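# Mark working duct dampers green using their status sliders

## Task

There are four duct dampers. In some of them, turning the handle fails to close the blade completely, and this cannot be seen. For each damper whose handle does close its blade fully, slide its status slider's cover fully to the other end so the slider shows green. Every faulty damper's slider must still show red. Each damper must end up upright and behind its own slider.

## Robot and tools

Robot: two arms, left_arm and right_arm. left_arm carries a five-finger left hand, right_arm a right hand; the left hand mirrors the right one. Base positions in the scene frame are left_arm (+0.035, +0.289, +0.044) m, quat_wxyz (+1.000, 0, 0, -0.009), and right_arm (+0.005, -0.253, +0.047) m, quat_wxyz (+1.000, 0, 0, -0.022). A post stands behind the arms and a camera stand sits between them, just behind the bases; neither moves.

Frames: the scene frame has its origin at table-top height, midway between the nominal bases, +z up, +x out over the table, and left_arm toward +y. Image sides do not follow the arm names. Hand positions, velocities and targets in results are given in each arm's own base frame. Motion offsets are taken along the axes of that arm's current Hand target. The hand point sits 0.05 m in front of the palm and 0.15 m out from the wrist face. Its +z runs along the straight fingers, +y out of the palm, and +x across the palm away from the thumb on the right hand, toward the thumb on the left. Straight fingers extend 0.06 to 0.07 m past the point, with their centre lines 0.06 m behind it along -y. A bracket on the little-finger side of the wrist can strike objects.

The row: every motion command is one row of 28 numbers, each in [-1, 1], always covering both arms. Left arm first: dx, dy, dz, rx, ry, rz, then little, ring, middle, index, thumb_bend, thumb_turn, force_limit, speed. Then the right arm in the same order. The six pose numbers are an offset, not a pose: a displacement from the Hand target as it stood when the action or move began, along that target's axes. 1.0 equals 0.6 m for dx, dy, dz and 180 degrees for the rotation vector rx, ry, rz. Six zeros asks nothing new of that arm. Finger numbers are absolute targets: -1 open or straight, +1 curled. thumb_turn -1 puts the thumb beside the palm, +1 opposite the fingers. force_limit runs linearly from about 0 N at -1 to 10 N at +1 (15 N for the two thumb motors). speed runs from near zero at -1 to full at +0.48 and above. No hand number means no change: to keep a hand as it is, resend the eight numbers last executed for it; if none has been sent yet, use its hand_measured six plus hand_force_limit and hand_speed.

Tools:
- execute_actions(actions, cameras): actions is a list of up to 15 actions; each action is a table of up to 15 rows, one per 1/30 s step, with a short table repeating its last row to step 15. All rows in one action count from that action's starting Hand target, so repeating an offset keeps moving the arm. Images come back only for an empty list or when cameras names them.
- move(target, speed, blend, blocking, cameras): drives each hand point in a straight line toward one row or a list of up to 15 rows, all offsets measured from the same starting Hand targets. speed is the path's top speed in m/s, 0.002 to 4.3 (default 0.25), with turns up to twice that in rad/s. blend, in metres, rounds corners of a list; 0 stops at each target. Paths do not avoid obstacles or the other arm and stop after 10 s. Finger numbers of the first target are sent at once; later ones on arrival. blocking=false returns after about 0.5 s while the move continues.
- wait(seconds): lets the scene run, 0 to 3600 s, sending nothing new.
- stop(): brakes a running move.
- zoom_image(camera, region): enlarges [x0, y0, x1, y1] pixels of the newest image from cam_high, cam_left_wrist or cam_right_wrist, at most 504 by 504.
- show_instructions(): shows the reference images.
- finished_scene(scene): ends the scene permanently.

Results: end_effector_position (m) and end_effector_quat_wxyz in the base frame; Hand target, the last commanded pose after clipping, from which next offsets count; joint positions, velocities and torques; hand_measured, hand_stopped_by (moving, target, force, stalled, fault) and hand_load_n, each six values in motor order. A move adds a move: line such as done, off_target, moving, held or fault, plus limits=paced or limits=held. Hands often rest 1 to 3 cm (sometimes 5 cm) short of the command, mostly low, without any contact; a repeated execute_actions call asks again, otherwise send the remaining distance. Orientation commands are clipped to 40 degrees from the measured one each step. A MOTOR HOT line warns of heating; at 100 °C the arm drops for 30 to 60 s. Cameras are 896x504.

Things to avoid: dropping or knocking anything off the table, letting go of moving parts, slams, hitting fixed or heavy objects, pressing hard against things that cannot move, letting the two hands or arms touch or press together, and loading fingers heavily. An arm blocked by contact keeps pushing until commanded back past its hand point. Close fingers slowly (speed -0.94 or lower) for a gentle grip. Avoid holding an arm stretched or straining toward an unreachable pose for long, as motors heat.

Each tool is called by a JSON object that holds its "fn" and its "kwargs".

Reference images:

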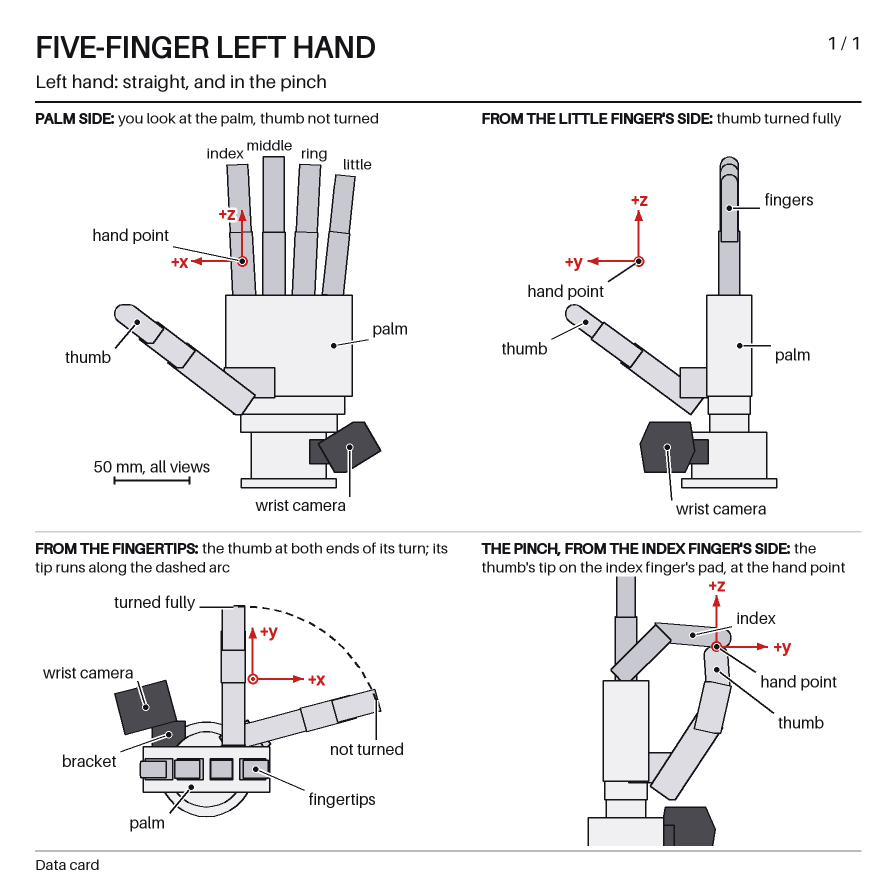

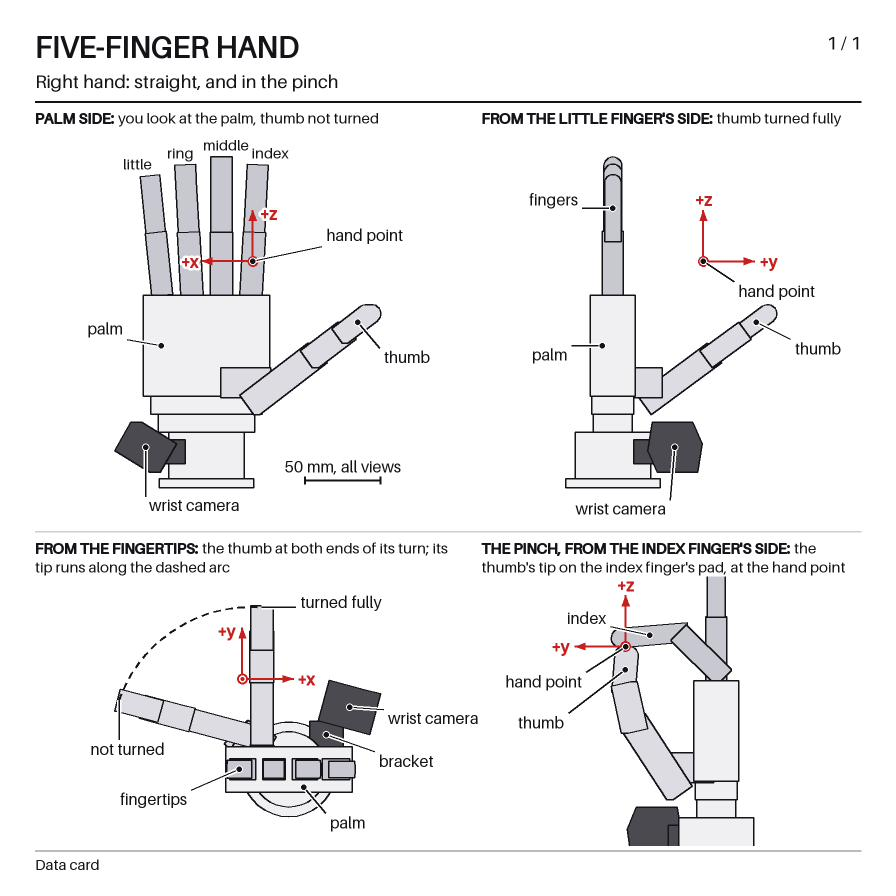

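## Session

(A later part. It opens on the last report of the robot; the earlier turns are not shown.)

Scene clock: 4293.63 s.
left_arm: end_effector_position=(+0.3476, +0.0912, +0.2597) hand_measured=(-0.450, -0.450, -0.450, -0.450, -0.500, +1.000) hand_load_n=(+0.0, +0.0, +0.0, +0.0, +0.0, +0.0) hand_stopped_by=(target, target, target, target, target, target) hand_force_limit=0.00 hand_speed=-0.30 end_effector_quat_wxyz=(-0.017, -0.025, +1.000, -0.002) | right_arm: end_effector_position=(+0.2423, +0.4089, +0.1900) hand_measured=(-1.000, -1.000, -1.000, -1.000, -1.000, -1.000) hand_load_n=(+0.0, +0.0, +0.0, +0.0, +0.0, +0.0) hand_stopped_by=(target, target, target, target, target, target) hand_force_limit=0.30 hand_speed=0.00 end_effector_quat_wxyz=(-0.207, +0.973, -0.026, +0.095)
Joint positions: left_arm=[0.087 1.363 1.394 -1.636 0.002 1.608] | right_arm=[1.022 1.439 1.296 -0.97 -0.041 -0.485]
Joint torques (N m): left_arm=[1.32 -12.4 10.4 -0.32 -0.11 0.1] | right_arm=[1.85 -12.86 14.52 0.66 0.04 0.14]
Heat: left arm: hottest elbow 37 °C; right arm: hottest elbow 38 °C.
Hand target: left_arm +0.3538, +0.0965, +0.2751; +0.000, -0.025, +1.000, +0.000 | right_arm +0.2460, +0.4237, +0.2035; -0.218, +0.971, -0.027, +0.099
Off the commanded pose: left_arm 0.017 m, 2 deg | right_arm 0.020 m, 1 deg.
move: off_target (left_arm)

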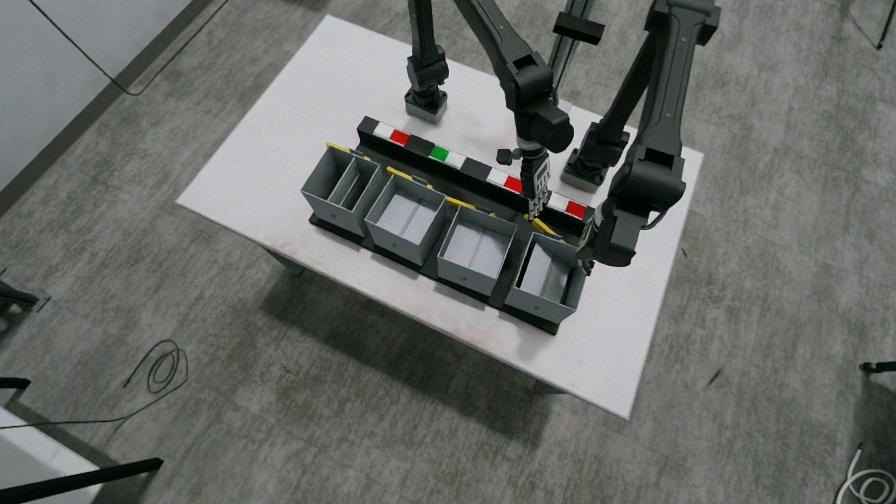

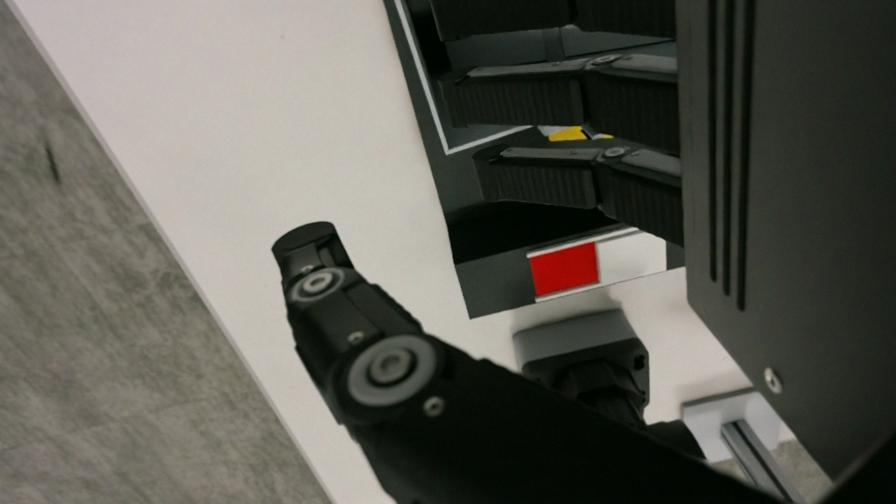

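{"fn": "move", "kwargs": {"target": [[0,0,0,0,0,0,-1,-1,-1,-1,-1,-1,0,-0.3, -0.0037,-0.0252,-0.1391,0,0,0,-1,-1,-1,-1,-1,-1,0.3,0],[0,0,0,0,0,0,-1,-1,-1,-1,-1,-1,0,-0.3, 0.0185,0.3848,-0.3698,0,0,0,-1,-1,-1,-1,-1,-1,0.3,0]], "speed": 0.2, "blend": 0.03, "cameras": ["cam_high","cam_left_wrist"]}}

{"fn": "zoom_image", "kwargs": {"camera": "cam_high", "region": [420, 130, 640, 340]}}

Scene clock: 4349.83 s.
left_arm: end_effector_position=(+0.3476, +0.0913, +0.2597) hand_measured=(-1.000, -1.000, -1.000, -1.000, -1.000, -1.000) hand_load_n=(+0.0, +0.0, +0.0, +0.0, +0.0, +0.0) hand_stopped_by=(target, target, target, target, target, target) hand_force_limit=0.00 hand_speed=-0.30 end_effector_quat_wxyz=(-0.017, -0.025, +1.000, -0.002) | right_arm: end_effector_position=(+0.2103, +0.1245, +0.3076) hand_measured=(-1.000, -1.000, -1.000, -1.000, -1.000, -1.000) hand_load_n=(+0.0, +0.0, +0.0, +0.0, +0.0, +0.0) hand_stopped_by=(target, target, target, target, target, target) hand_force_limit=0.30 hand_speed=0.00 end_effector_quat_wxyz=(-0.222, +0.969, -0.027, +0.106)
Joint positions: left_arm=[0.088 1.363 1.394 -1.636 0.002 1.609] | right_arm=[0.441 0.86 1.171 -1.475 -0.295 -1.012]
Joint torques (N m): left_arm=[1.32 -12.34 10.37 -0.35 -0.1 0.11] | right_arm=[-0.62 -3.19 9.16 0.75 -0.37 -0.06]
Heat: left arm: hottest elbow 41 °C; right arm: hottest elbow 43 °C.
Hand target: left_arm +0.3538, +0.0966, +0.2751; +0.000, -0.025, +1.000, +0.000 | right_arm +0.2092, +0.1214, +0.3031; -0.218, +0.971, -0.027, +0.099
Off the commanded pose: left_arm 0.017 m, 2 deg | right_arm 0.005 m, 1 deg.
move: done; blend cut to 0 m at target 1

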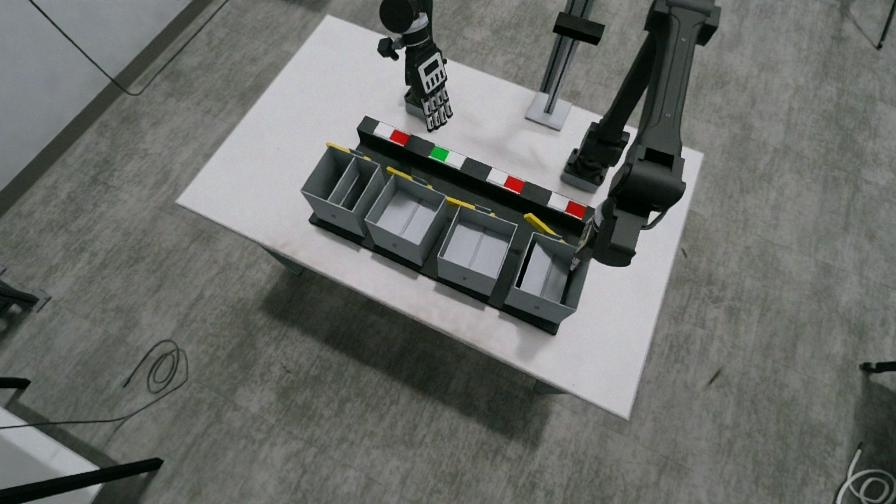

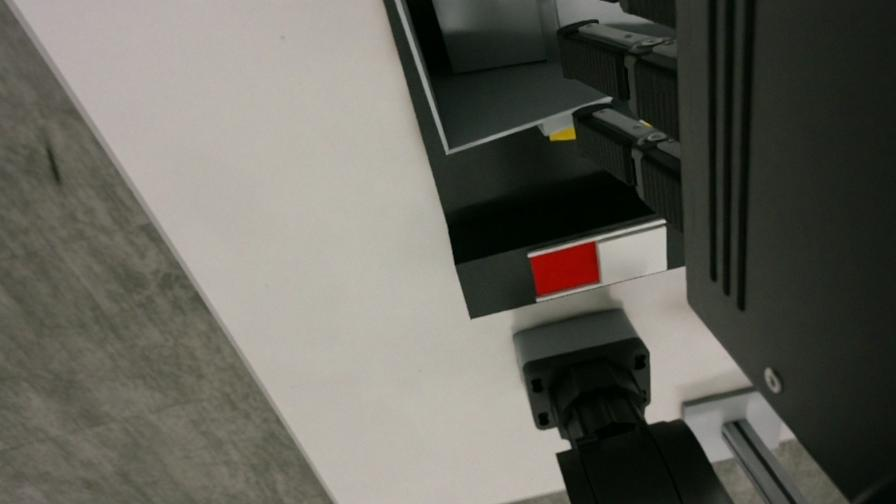

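Scaled by 2.291.

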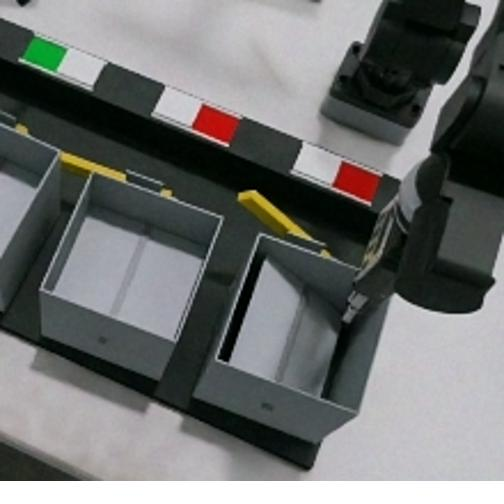

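{"fn": "move", "kwargs": {"target": [[0.1051,-0.1288,-0.0682,0,0,-0.245,-1,-1,-1,-1,-1,-1,0,-0.3, 0,0,0,0,0,0,-1,-1,-1,-1,-1,-1,0.3,0],[0.224,-0.3034,0.0318,0,0,-0.49,-1,-1,-1,-1,-1,-1,0,-0.3, 0,0,0,0,0,0,-1,-1,-1,-1,-1,-1,0.3,0]], "speed": 0.18, "blend": 0.04, "cameras": ["cam_high","cam_left_wrist"]}}

{"fn": "zoom_image", "kwargs": {"camera": "cam_high", "region": [420, 130, 640, 340]}}

Scene clock: 4381.43 s.
left_arm: end_effector_position=(+0.2298, -0.0892, +0.2560) hand_measured=(-1.000, -1.000, -1.000, -1.000, -1.000, -1.000) hand_load_n=(+0.0, +0.0, +0.0, +0.5, -0.5, +0.0) hand_stopped_by=(target, target, target, target, target, target) hand_force_limit=0.00 hand_speed=-0.30 end_effector_quat_wxyz=(+0.004, +0.713, -0.701, -0.005) | right_arm: end_effector_position=(+0.2103, +0.1245, +0.3076) hand_measured=(-1.000, -1.000, -1.000, -1.000, -1.000, -1.000) hand_load_n=(+0.0, +0.0, +0.0, +0.0, +0.0, +0.0) hand_stopped_by=(target, target, target, target, target, target) hand_force_limit=0.30 hand_speed=0.00 end_effector_quat_wxyz=(-0.222, +0.969, -0.027, +0.106)
Joint positions: left_arm=[-0.193 1.118 1.177 -1.643 0.002 -0.209] | right_arm=[0.441 0.86 1.171 -1.475 -0.295 -1.012]
Joint torques (N m): left_arm=[-0.5 -8.29 7.1 0.25 -0.07 -0.12] | right_arm=[-0.03 -3.55 9.42 0.57 -0.37 -0.11]
Heat: left arm: hottest elbow 41 °C; right arm: hottest elbow 43 °C.
Hand target: left_arm +0.2285, -0.0919, +0.2559; +0.000, +0.713, -0.701, +0.000 | right_arm +0.2092, +0.1214, +0.3031; -0.218, +0.971, -0.027, +0.099
Off the commanded pose: left_arm 0.003 m, 1 deg | right_arm 0.006 m, 1 deg.
move: done

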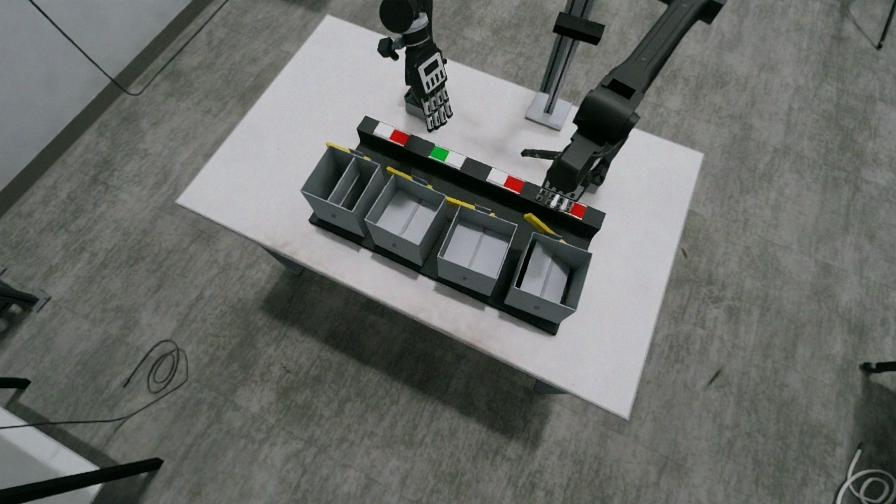

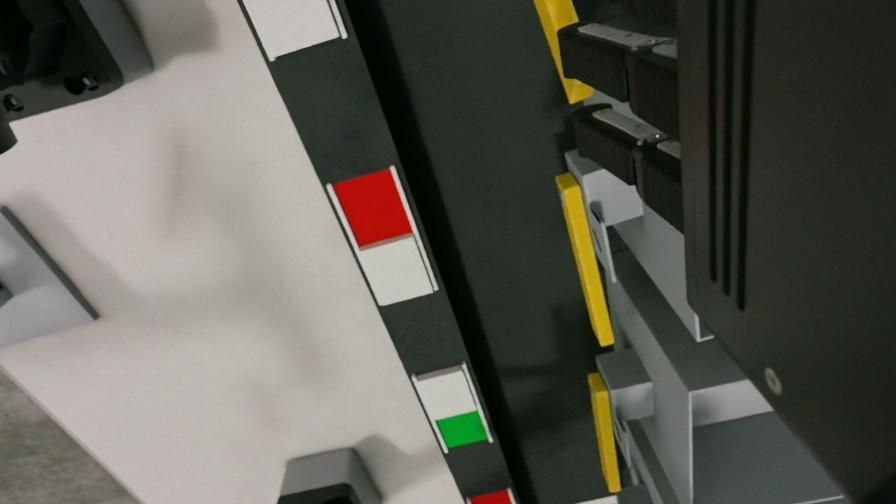

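Scaled by 2.291.

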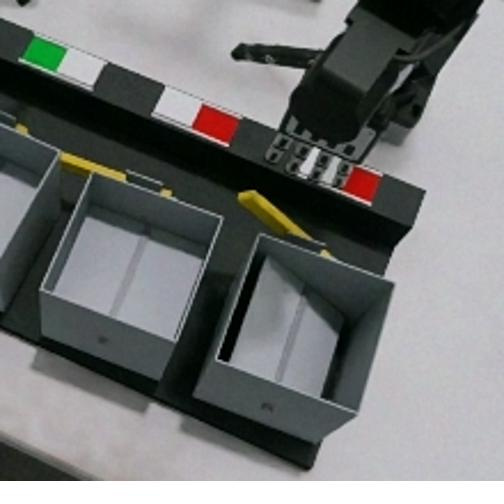

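{"fn": "move", "kwargs": {"target": [[0.005,-0.015,0.09,0,0,0,-1,-1,-1,-1,-1,-1,0,-0.3, 0,0,0,0,0,0,-1,-1,-1,-1,-1,-1,0.3,0]], "speed": 0.08, "cameras": ["cam_high","cam_left_wrist"]}}

{"fn": "zoom_image", "kwargs": {"camera": "cam_left_wrist", "region": [450, 0, 750, 250]}}

Scene clock: 4401.57 s.
left_arm: end_effector_position=(+0.2362, -0.0915, +0.2075) hand_measured=(-1.000, -1.000, -1.000, -1.000, -1.000, -1.000) hand_load_n=(+0.0, +0.0, +0.0, +0.0, +0.0, +0.0) hand_stopped_by=(target, target, target, target, target, target) hand_force_limit=0.00 hand_speed=-0.30 end_effector_quat_wxyz=(-0.002, +0.713, -0.701, +0.006) | right_arm: end_effector_position=(+0.2103, +0.1245, +0.3076) hand_measured=(-1.000, -1.000, -1.000, -1.000, -1.000, -1.000) hand_load_n=(+0.0, +0.0, +0.0, +0.0, +0.0, +0.0) hand_stopped_by=(target, target, target, target, target, target) hand_force_limit=0.30 hand_speed=0.00 end_effector_quat_wxyz=(-0.222, +0.969, -0.027, +0.106)
Joint positions: left_arm=[-0.196 1.118 1.054 -1.494 0.002 -0.213] | right_arm=[0.441 0.86 1.171 -1.475 -0.295 -1.012]
Joint torques (N m): left_arm=[-0.56 -6.07 7.24 0.31 -0.09 -0.11] | right_arm=[-0.62 -3.37 9.22 0.66 -0.33 -0.11]
Heat: left arm: hottest elbow 39 °C; right arm: hottest elbow 42 °C.
Hand target: left_arm +0.2377, -0.0948, +0.2019; +0.000, +0.713, -0.701, +0.000 | right_arm +0.2092, +0.1214, +0.3031; -0.218, +0.971, -0.027, +0.099
Off the commanded pose: left_arm 0.007 m, 1 deg | right_arm 0.006 m, 1 deg.
move: done

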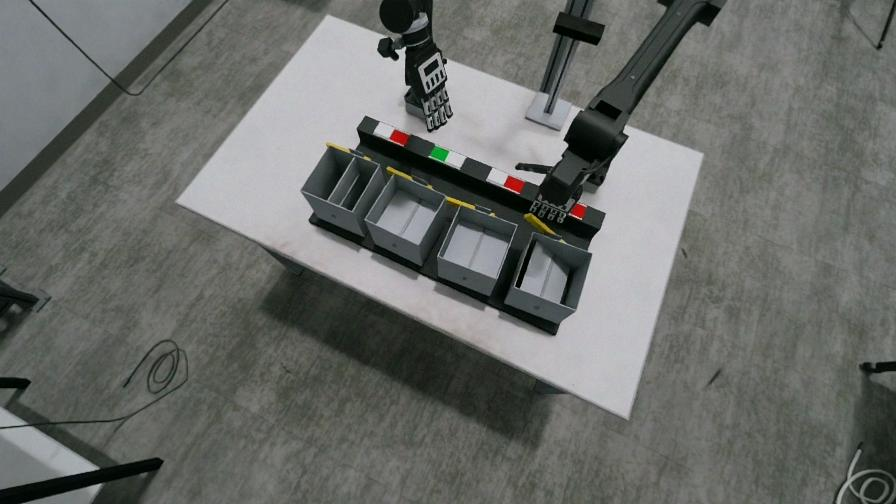

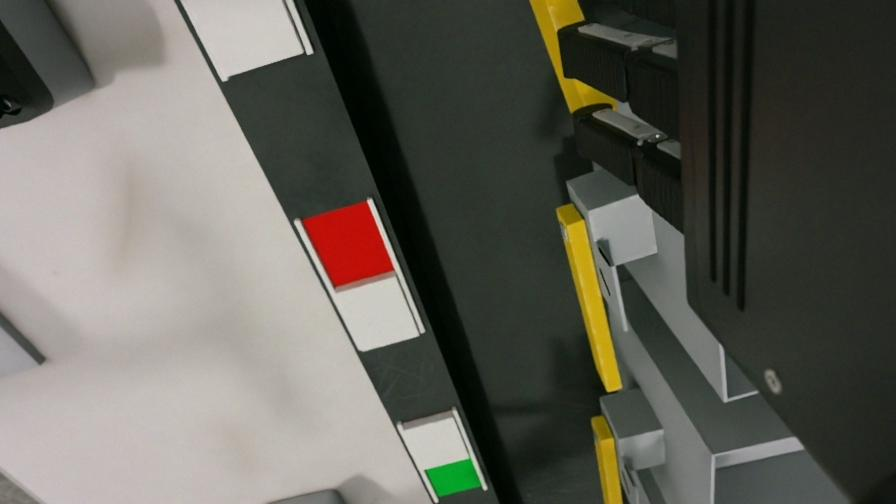

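Scaled by 1.680.

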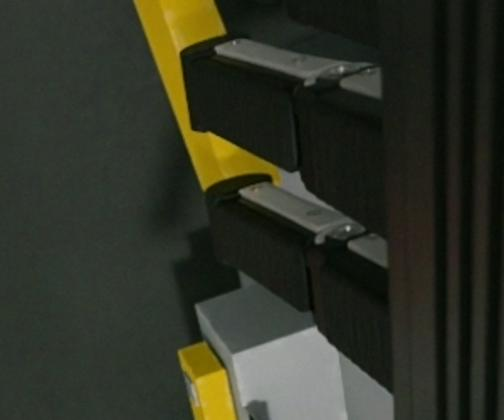

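{"fn": "move", "kwargs": {"target": [[-0.01,-0.008,0.06,0,0,0,-1,-1,-1,-1,-1,-1,0,-0.3, 0,0,0,0,0,0,-1,-1,-1,-1,-1,-1,0.3,0]], "speed": 0.05, "cameras": ["cam_high","cam_left_wrist"]}}

{"fn": "zoom_image", "kwargs": {"camera": "cam_left_wrist", "region": [450, 0, 750, 250]}}

Scene clock: 4420.27 s.
left_arm: end_effector_position=(+0.2383, -0.0947, +0.1895) hand_measured=(-1.000, -1.000, -1.000, -1.000, -1.000, -1.000) hand_load_n=(+0.0, +0.0, +0.0, -6.5, -0.5, +0.0) hand_stopped_by=(target, target, target, target, target, target) hand_force_limit=0.00 hand_speed=-0.30 end_effector_quat_wxyz=(-0.001, +0.710, -0.704, +0.019) | right_arm: end_effector_position=(+0.2103, +0.1245, +0.3076) hand_measured=(-1.000, -1.000, -1.000, -1.000, -1.000, -1.000) hand_load_n=(+0.0, +0.0, +0.0, +0.0, +0.0, +0.0) hand_stopped_by=(target, target, target, target, target, target) hand_force_limit=0.30 hand_speed=0.00 end_effector_quat_wxyz=(-0.222, +0.969, -0.027, +0.106)
Joint positions: left_arm=[-0.195 1.115 1.005 -1.427 0.019 -0.204] | right_arm=[0.441 0.86 1.171 -1.475 -0.295 -1.012]
Joint torques (N m): left_arm=[1.32 -4.01 4.98 1.47 -0.65 0.02] | right_arm=[0.26 -3.19 9.13 0.47 -0.39 -0.12]
Heat: left arm: hottest elbow 38 °C; right arm: hottest elbow 42 °C.
Hand target: left_arm +0.2423, -0.0887, +0.1659; +0.000, +0.713, -0.701, +0.000 | right_arm +0.2092, +0.1214, +0.3031; -0.218, +0.971, -0.027, +0.099
Off the commanded pose: left_arm 0.025 m, 2 deg | right_arm 0.006 m, 1 deg.
move: off_target (left_arm)

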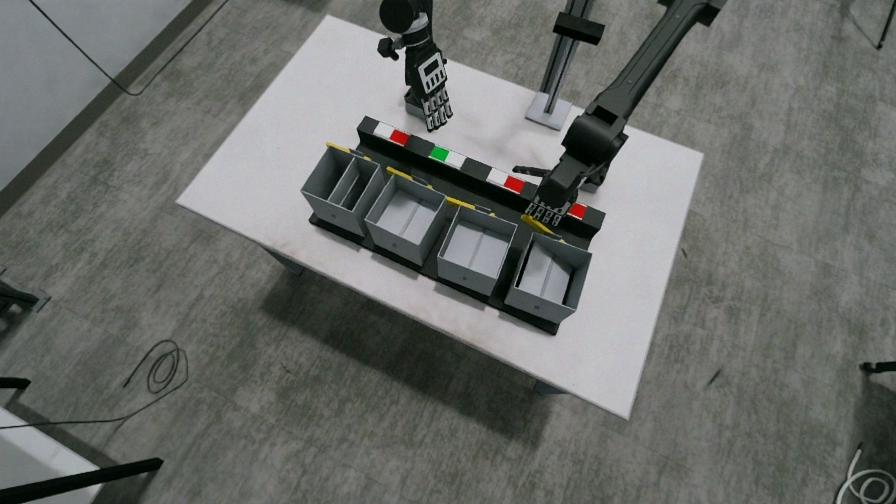

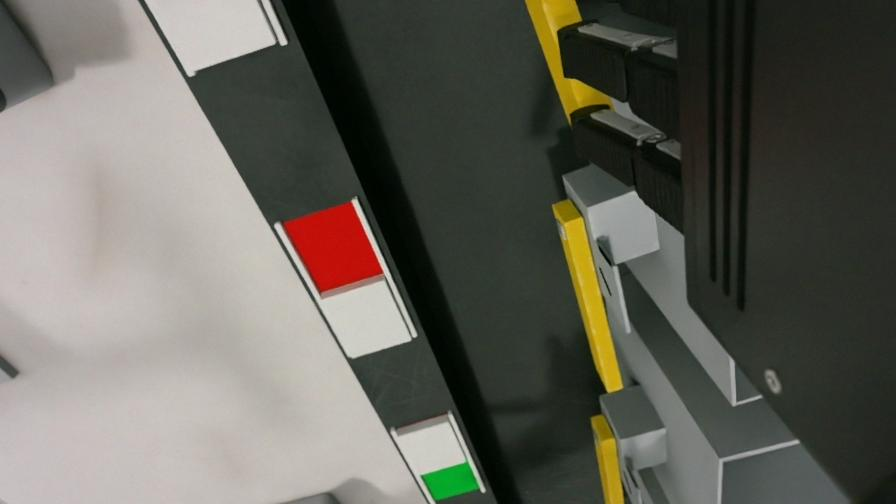

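Scaled by 1.680.

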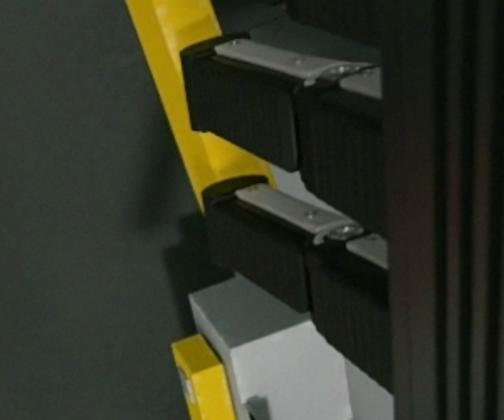

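{"fn": "move", "kwargs": {"target": [[0,0,0.05,0,0,0,-1,-1,-1,-1,-1,-1,0,-0.3, 0,0,0,0,0,0,-1,-1,-1,-1,-1,-1,0.3,0]], "speed": 0.05, "cameras": ["cam_high","cam_left_wrist"]}}

{"fn": "zoom_image", "kwargs": {"camera": "cam_high", "region": [420, 130, 640, 340]}}

Scene clock: 4430.43 s.
left_arm: end_effector_position=(+0.2452, -0.0918, +0.1424) hand_measured=(-1.000, -1.000, -1.000, -1.000, -1.000, -1.000) hand_load_n=(+0.0, +0.0, -0.5, +0.0, +0.0, +0.0) hand_stopped_by=(target, target, target, target, target, target) hand_force_limit=0.00 hand_speed=-0.30 end_effector_quat_wxyz=(-0.005, +0.711, -0.703, +0.010) | right_arm: end_effector_position=(+0.2103, +0.1245, +0.3076) hand_measured=(-1.000, -1.000, -1.000, -1.000, -1.000, -1.000) hand_load_n=(+0.0, +0.0, +0.0, +0.0, +0.0, +0.0) hand_stopped_by=(target, target, target, target, target, target) hand_force_limit=0.30 hand_speed=0.00 end_effector_quat_wxyz=(-0.222, +0.969, -0.027, +0.106)
Joint positions: left_arm=[-0.193 1.165 0.917 -1.3 0.002 -0.203] | right_arm=[0.441 0.86 1.171 -1.475 -0.295 -1.012]
Joint torques (N m): left_arm=[1.14 -6.89 6.61 0.03 -0.07 0.01] | right_arm=[0.73 -2.84 9.18 0.54 -0.33 -0.07]
Heat: left arm: hottest elbow 37 °C; right arm: hottest elbow 42 °C.
Hand target: left_arm +0.2424, -0.0887, +0.1359; +0.000, +0.713, -0.701, +0.000 | right_arm +0.2092, +0.1214, +0.3031; -0.218, +0.971, -0.027, +0.099
Off the commanded pose: left_arm 0.008 m, 1 deg | right_arm 0.006 m, 1 deg.
move: done

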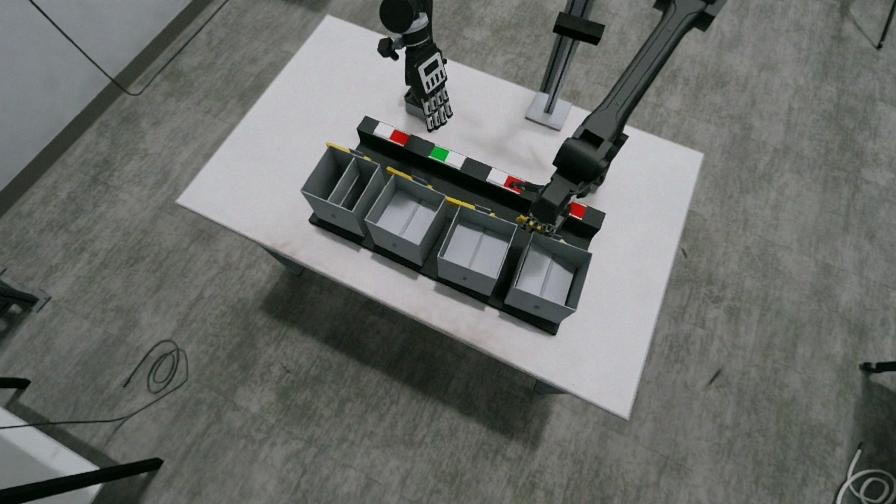

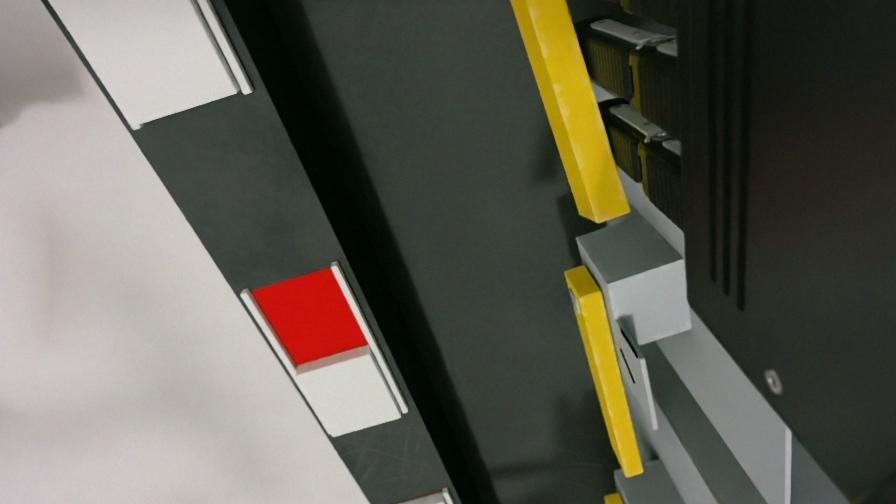

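Scaled by 2.291.

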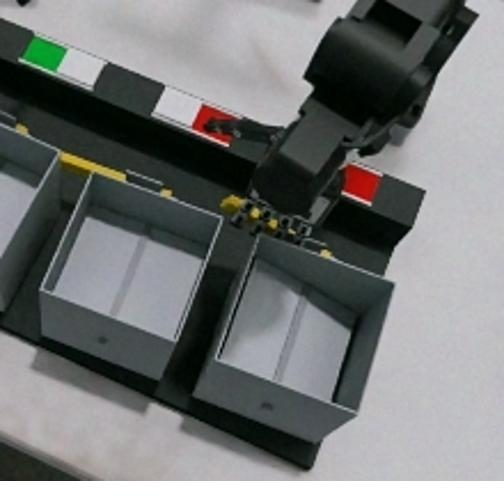

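{"fn": "move", "kwargs": {"target": [[0,0,-0.12,0,0,0,-1,-1,-1,-1,-1,-1,0,-0.3, 0,0,0,0,0,0,-1,-1,-1,-1,-1,-1,0.3,0],[0,0.0265,-0.12,0,0,0,-1,-1,-1,-1,-1,-1,0,-0.3, 0,0,0,0,0,0,-1,-1,-1,-1,-1,-1,0.3,0]], "speed": 0.1, "cameras": ["cam_high","cam_left_wrist"]}}

{"fn": "zoom_image", "kwargs": {"camera": "cam_high", "region": [420, 130, 640, 340]}}

{"fn": "zoom_image", "kwargs": {"camera": "cam_left_wrist", "region": [450, 0, 750, 250]}}

Scene clock: 4450.50 s.
left_arm: end_effector_position=(+0.2269, -0.0876, +0.2049) hand_measured=(-1.000, -1.000, -1.000, -1.000, -1.000, -1.000) hand_load_n=(+0.0, +0.0, +0.0, +0.0, +0.0, +0.0) hand_stopped_by=(target, target, target, target, target, target) hand_force_limit=0.00 hand_speed=-0.30 end_effector_quat_wxyz=(+0.000, +0.711, -0.703, -0.001) | right_arm: end_effector_position=(+0.2103, +0.1245, +0.3076) hand_measured=(-1.000, -1.000, -1.000, -1.000, -1.000, -1.000) hand_load_n=(-0.5, +0.0, +0.0, +0.0, +0.0, +0.0) hand_stopped_by=(target, target, target, target, target, target) hand_force_limit=0.30 hand_speed=0.00 end_effector_quat_wxyz=(-0.222, +0.969, -0.027, +0.106)
Joint positions: left_arm=[-0.192 1.102 1.034 -1.504 -0.001 -0.203] | right_arm=[0.441 0.86 1.171 -1.475 -0.295 -1.012]
Joint torques (N m): left_arm=[0.21 -7.53 8.05 -0.29 0.03 -0.1] | right_arm=[-0.26 -3.25 9.2 0.72 -0.34 -0.08]
Heat: left arm: hottest elbow 37 °C; right arm: hottest elbow 41 °C.
Hand target: left_arm +0.2265, -0.0889, +0.2078; +0.000, +0.713, -0.701, +0.000 | right_arm +0.2092, +0.1214, +0.3031; -0.218, +0.971, -0.027, +0.099
Off the commanded pose: left_arm 0.003 m, 0 deg | right_arm 0.006 m, 1 deg.
move: done

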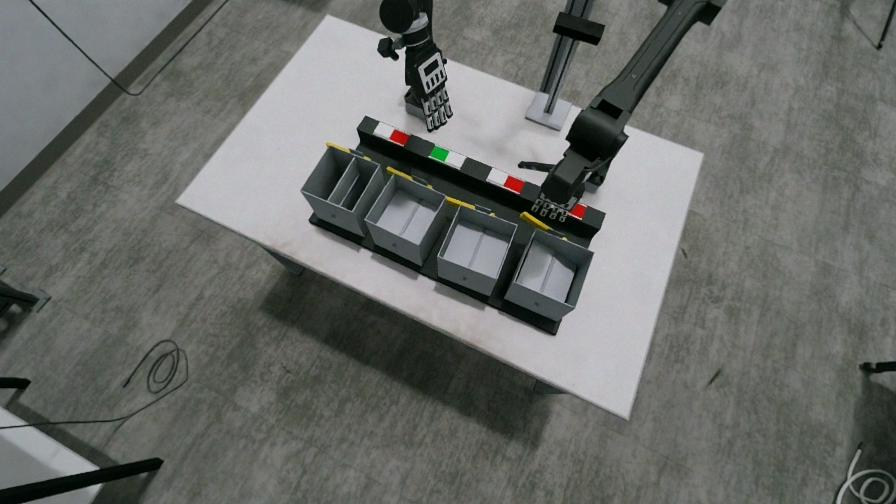

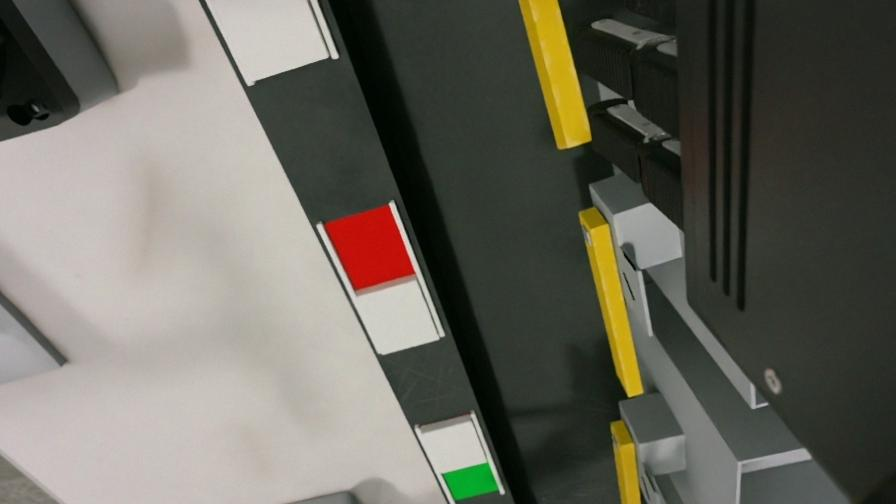

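Scaled by 2.291.

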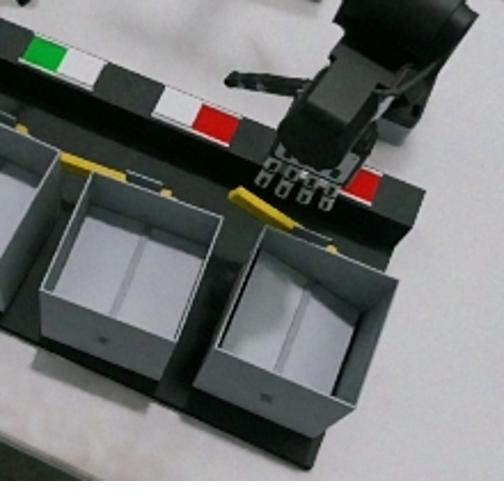

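Scaled by 1.680.

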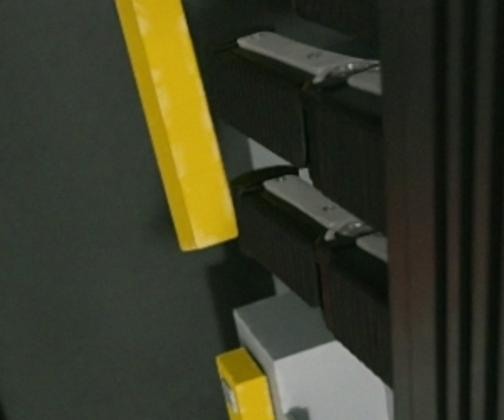

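{"fn": "move", "kwargs": {"target": [[0,0,0.085,0,0,0,-1,-1,-1,-1,-1,-1,0,-0.3, 0,0,0,0,0,0,-1,-1,-1,-1,-1,-1,0.3,0]], "speed": 0.06, "cameras": ["cam_high","cam_left_wrist"]}}

{"fn": "zoom_image", "kwargs": {"camera": "cam_left_wrist", "region": [450, 0, 750, 250]}}

Scene clock: 4491.57 s.
left_arm: end_effector_position=(+0.2290, -0.0877, +0.1678) hand_measured=(-1.000, -1.000, -1.000, -1.000, -1.000, -1.000) hand_load_n=(+0.0, +0.0, +0.0, -1.0, +0.0, +0.0) hand_stopped_by=(target, target, target, target, target, target) hand_force_limit=0.00 hand_speed=-0.30 end_effector_quat_wxyz=(-0.007, +0.711, -0.703, +0.009) | right_arm: end_effector_position=(+0.2103, +0.1245, +0.3076) hand_measured=(-1.000, -1.000, -1.000, -1.000, -1.000, -1.000) hand_load_n=(+0.0, +0.0, +0.0, +0.0, +0.0, +0.0) hand_stopped_by=(target, target, target, target, target, target) hand_force_limit=0.30 hand_speed=0.00 end_effector_quat_wxyz=(-0.222, +0.969, -0.027, +0.106)
Joint positions: left_arm=[-0.192 1.102 0.939 -1.386 -0.003 -0.203] | right_arm=[0.441 0.86 1.171 -1.475 -0.295 -1.012]
Joint torques (N m): left_arm=[0.15 -5.66 6.02 0.54 0.11 -0.1] | right_arm=[0.15 -3.08 9.31 0.58 -0.35 -0.11]
Heat: left arm: hottest elbow 39 °C; right arm: hottest elbow 41 °C.
Hand target: left_arm +0.2264, -0.0889, +0.1569; +0.000, +0.713, -0.701, +0.000 | right_arm +0.2092, +0.1214, +0.3031; -0.218, +0.971, -0.027, +0.099
Off the commanded pose: left_arm 0.011 m, 1 deg | right_arm 0.006 m, 1 deg.
move: off_target (left_arm)

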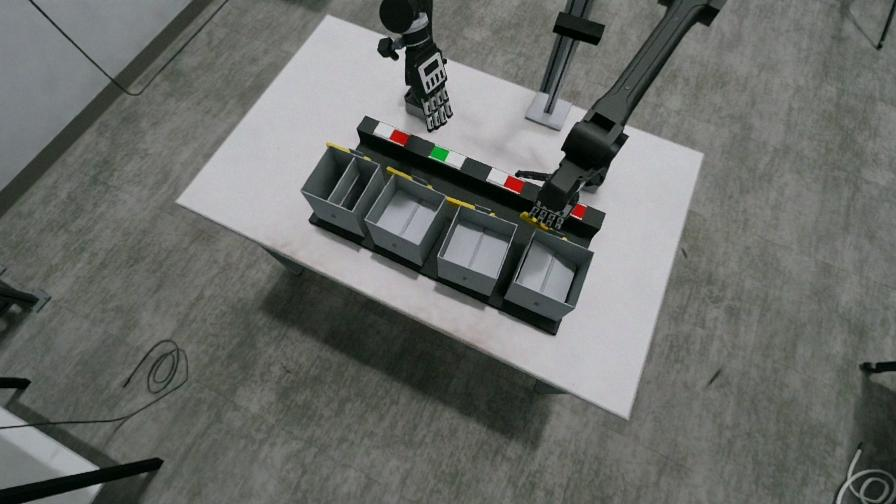

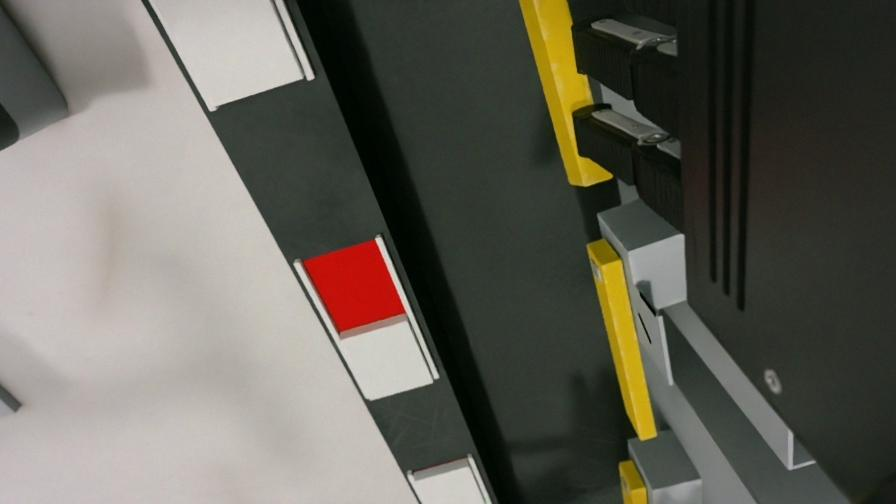

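Scaled by 1.680.

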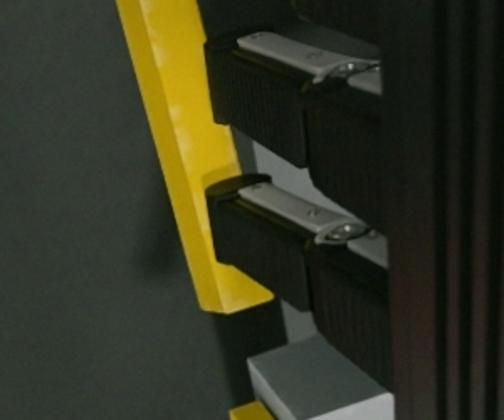

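{"fn": "move", "kwargs": {"target": [[0,0.008,-0.035,0,0,0,-1,-1,-1,-1,-1,-1,0,-0.3, 0,0,0,0,0,0,-1,-1,-1,-1,-1,-1,0.3,0],[0,0.008,0.03,0,0,0,-1,-1,-1,-1,-1,-1,0,-0.3, 0,0,0,0,0,0,-1,-1,-1,-1,-1,-1,0.3,0]], "speed": 0.05, "cameras": ["cam_high","cam_left_wrist"]}}

{"fn": "zoom_image", "kwargs": {"camera": "cam_left_wrist", "region": [450, 0, 750, 250]}}

{"fn": "zoom_image", "kwargs": {"camera": "cam_high", "region": [420, 130, 640, 340]}}

Scene clock: 4506.97 s.
left_arm: end_effector_position=(+0.2188, -0.0862, +0.1610) hand_measured=(-1.000, -1.000, -1.000, -1.000, -1.000, -1.000) hand_load_n=(+0.0, +0.0, +0.0, -7.0, +0.0, +0.0) hand_stopped_by=(target, target, target, target, target, target) hand_force_limit=0.00 hand_speed=-0.30 end_effector_quat_wxyz=(-0.006, +0.712, -0.702, +0.009) | right_arm: end_effector_position=(+0.2103, +0.1245, +0.3076) hand_measured=(-1.000, -1.000, -1.000, -1.000, -1.000, -1.000) hand_load_n=(+0.0, +0.0, +0.0, +0.0, +0.0, +0.0) hand_stopped_by=(target, target, target, target, target, target) hand_force_limit=0.30 hand_speed=0.00 end_effector_quat_wxyz=(-0.222, +0.969, -0.027, +0.106)
Joint positions: left_arm=[-0.192 1.077 0.903 -1.376 -0.001 -0.206] | right_arm=[0.441 0.86 1.171 -1.475 -0.295 -1.012]
Joint torques (N m): left_arm=[-0.09 -3.37 4.88 1.85 0.03 -0.1] | right_arm=[-0.15 -2.67 9.1 0.66 -0.37 -0.08]
Heat: left arm: hottest elbow 38 °C; right arm: hottest elbow 41 °C.
Hand target: left_arm +0.2216, -0.0890, +0.1389; +0.000, +0.713, -0.701, +0.000 | right_arm +0.2092, +0.1214, +0.3031; -0.218, +0.971, -0.027, +0.099
Off the commanded pose: left_arm 0.022 m, 1 deg | right_arm 0.006 m, 1 deg.
move: off_target (left_arm)

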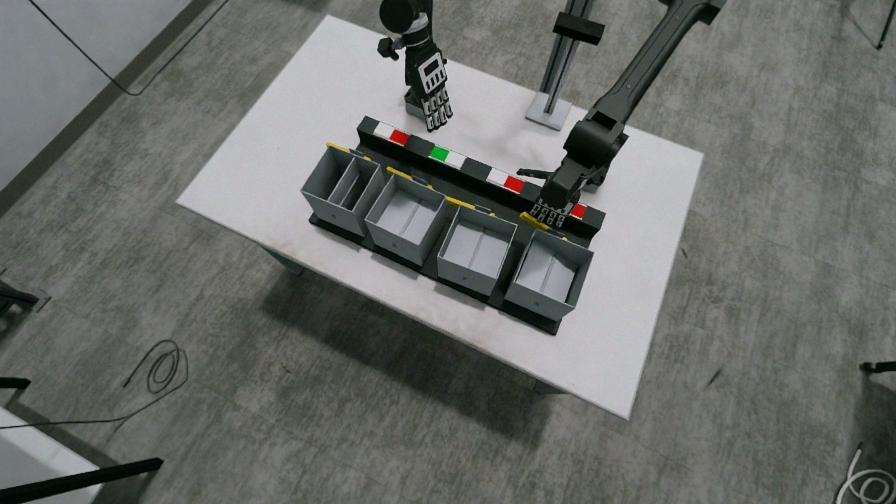

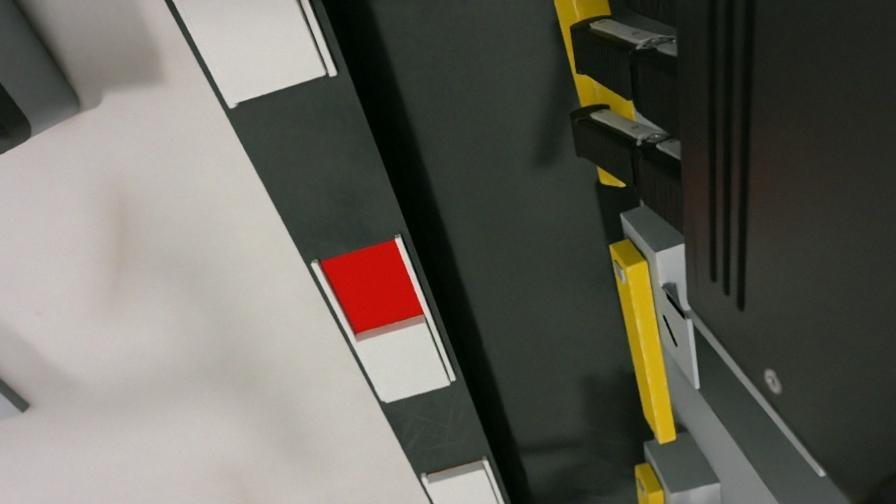

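Scaled by 1.680.

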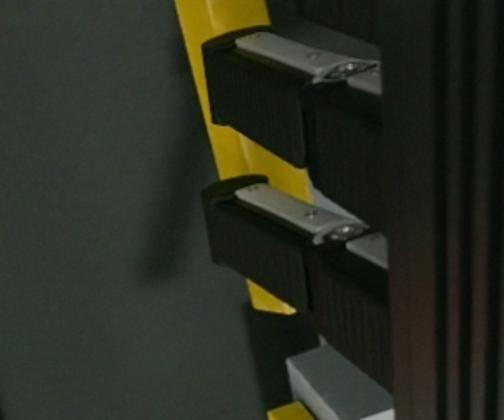

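Scaled by 2.291.

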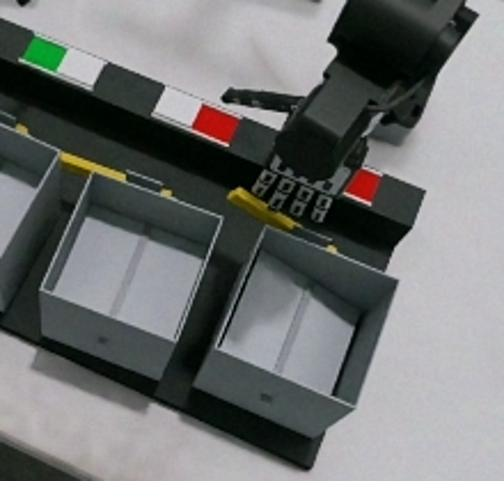

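{"fn": "move", "kwargs": {"target": [[0,-0.006,-0.04,0,0,0,-1,-1,-1,-1,-1,-1,0,-0.3, 0,0,0,0,0,0,-1,-1,-1,-1,-1,-1,0.3,0],[0,-0.006,0.02,0,0,0,-1,-1,-1,-1,-1,-1,0,-0.3, 0,0,0,0,0,0,-1,-1,-1,-1,-1,-1,0.3,0]], "speed": 0.05, "cameras": ["cam_left_wrist"]}}

{"fn": "zoom_image", "kwargs": {"camera": "cam_left_wrist", "region": [450, 0, 750, 250]}}

Scene clock: 4522.03 s.
left_arm: end_effector_position=(+0.2261, -0.0899, +0.1534) hand_measured=(-1.000, -1.000, -1.000, -1.000, -1.000, -1.000) hand_load_n=(+0.0, +0.0, +0.0, -6.0, +0.0, +0.0) hand_stopped_by=(target, target, target, target, target, target) hand_force_limit=0.00 hand_speed=-0.30 end_effector_quat_wxyz=(-0.009, +0.712, -0.702, +0.023) | right_arm: end_effector_position=(+0.2103, +0.1245, +0.3076) hand_measured=(-1.000, -1.000, -1.000, -1.000, -1.000, -1.000) hand_load_n=(+0.0, +0.0, +0.0, +0.0, +0.0, +0.0) hand_stopped_by=(target, target, target, target, target, target) hand_force_limit=0.30 hand_speed=0.00 end_effector_quat_wxyz=(-0.222, +0.969, -0.027, +0.106)
Joint positions: left_arm=[-0.193 1.081 0.888 -1.328 0.01 -0.206] | right_arm=[0.441 0.86 1.171 -1.475 -0.295 -1.012]
Joint torques (N m): left_arm=[0.15 -2.32 4.66 1.44 -0.37 -0.07] | right_arm=[-0.09 -2.73 9.25 0.68 -0.39 -0.06]
Heat: left arm: hottest elbow 37 °C; right arm: hottest elbow 41 °C.
Hand target: left_arm +0.2252, -0.0890, +0.1268; +0.000, +0.713, -0.701, +0.000 | right_arm +0.2092, +0.1214, +0.3031; -0.218, +0.971, -0.027, +0.099
Off the commanded pose: left_arm 0.026 m, 3 deg | right_arm 0.006 m, 1 deg.
move: off_target (left_arm)

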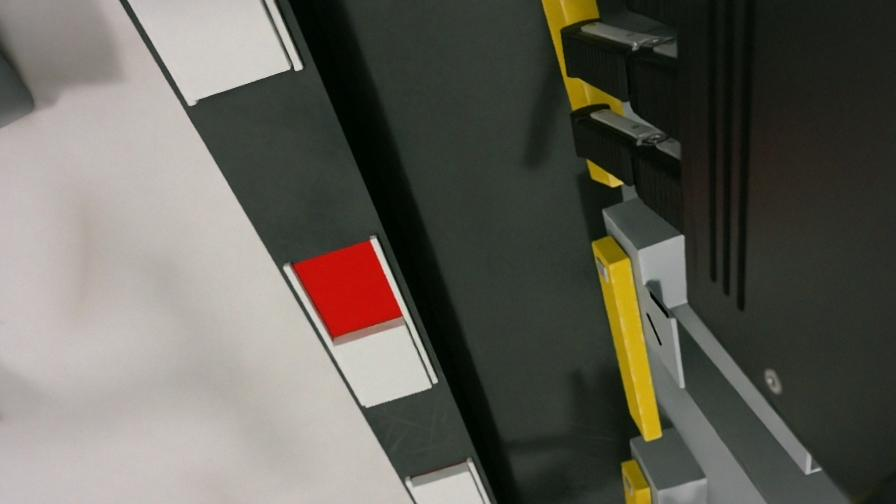

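Scaled by 1.680.

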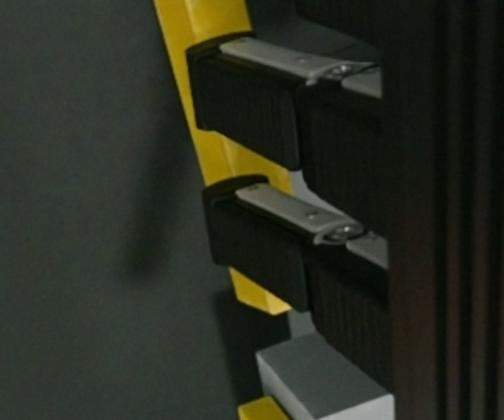

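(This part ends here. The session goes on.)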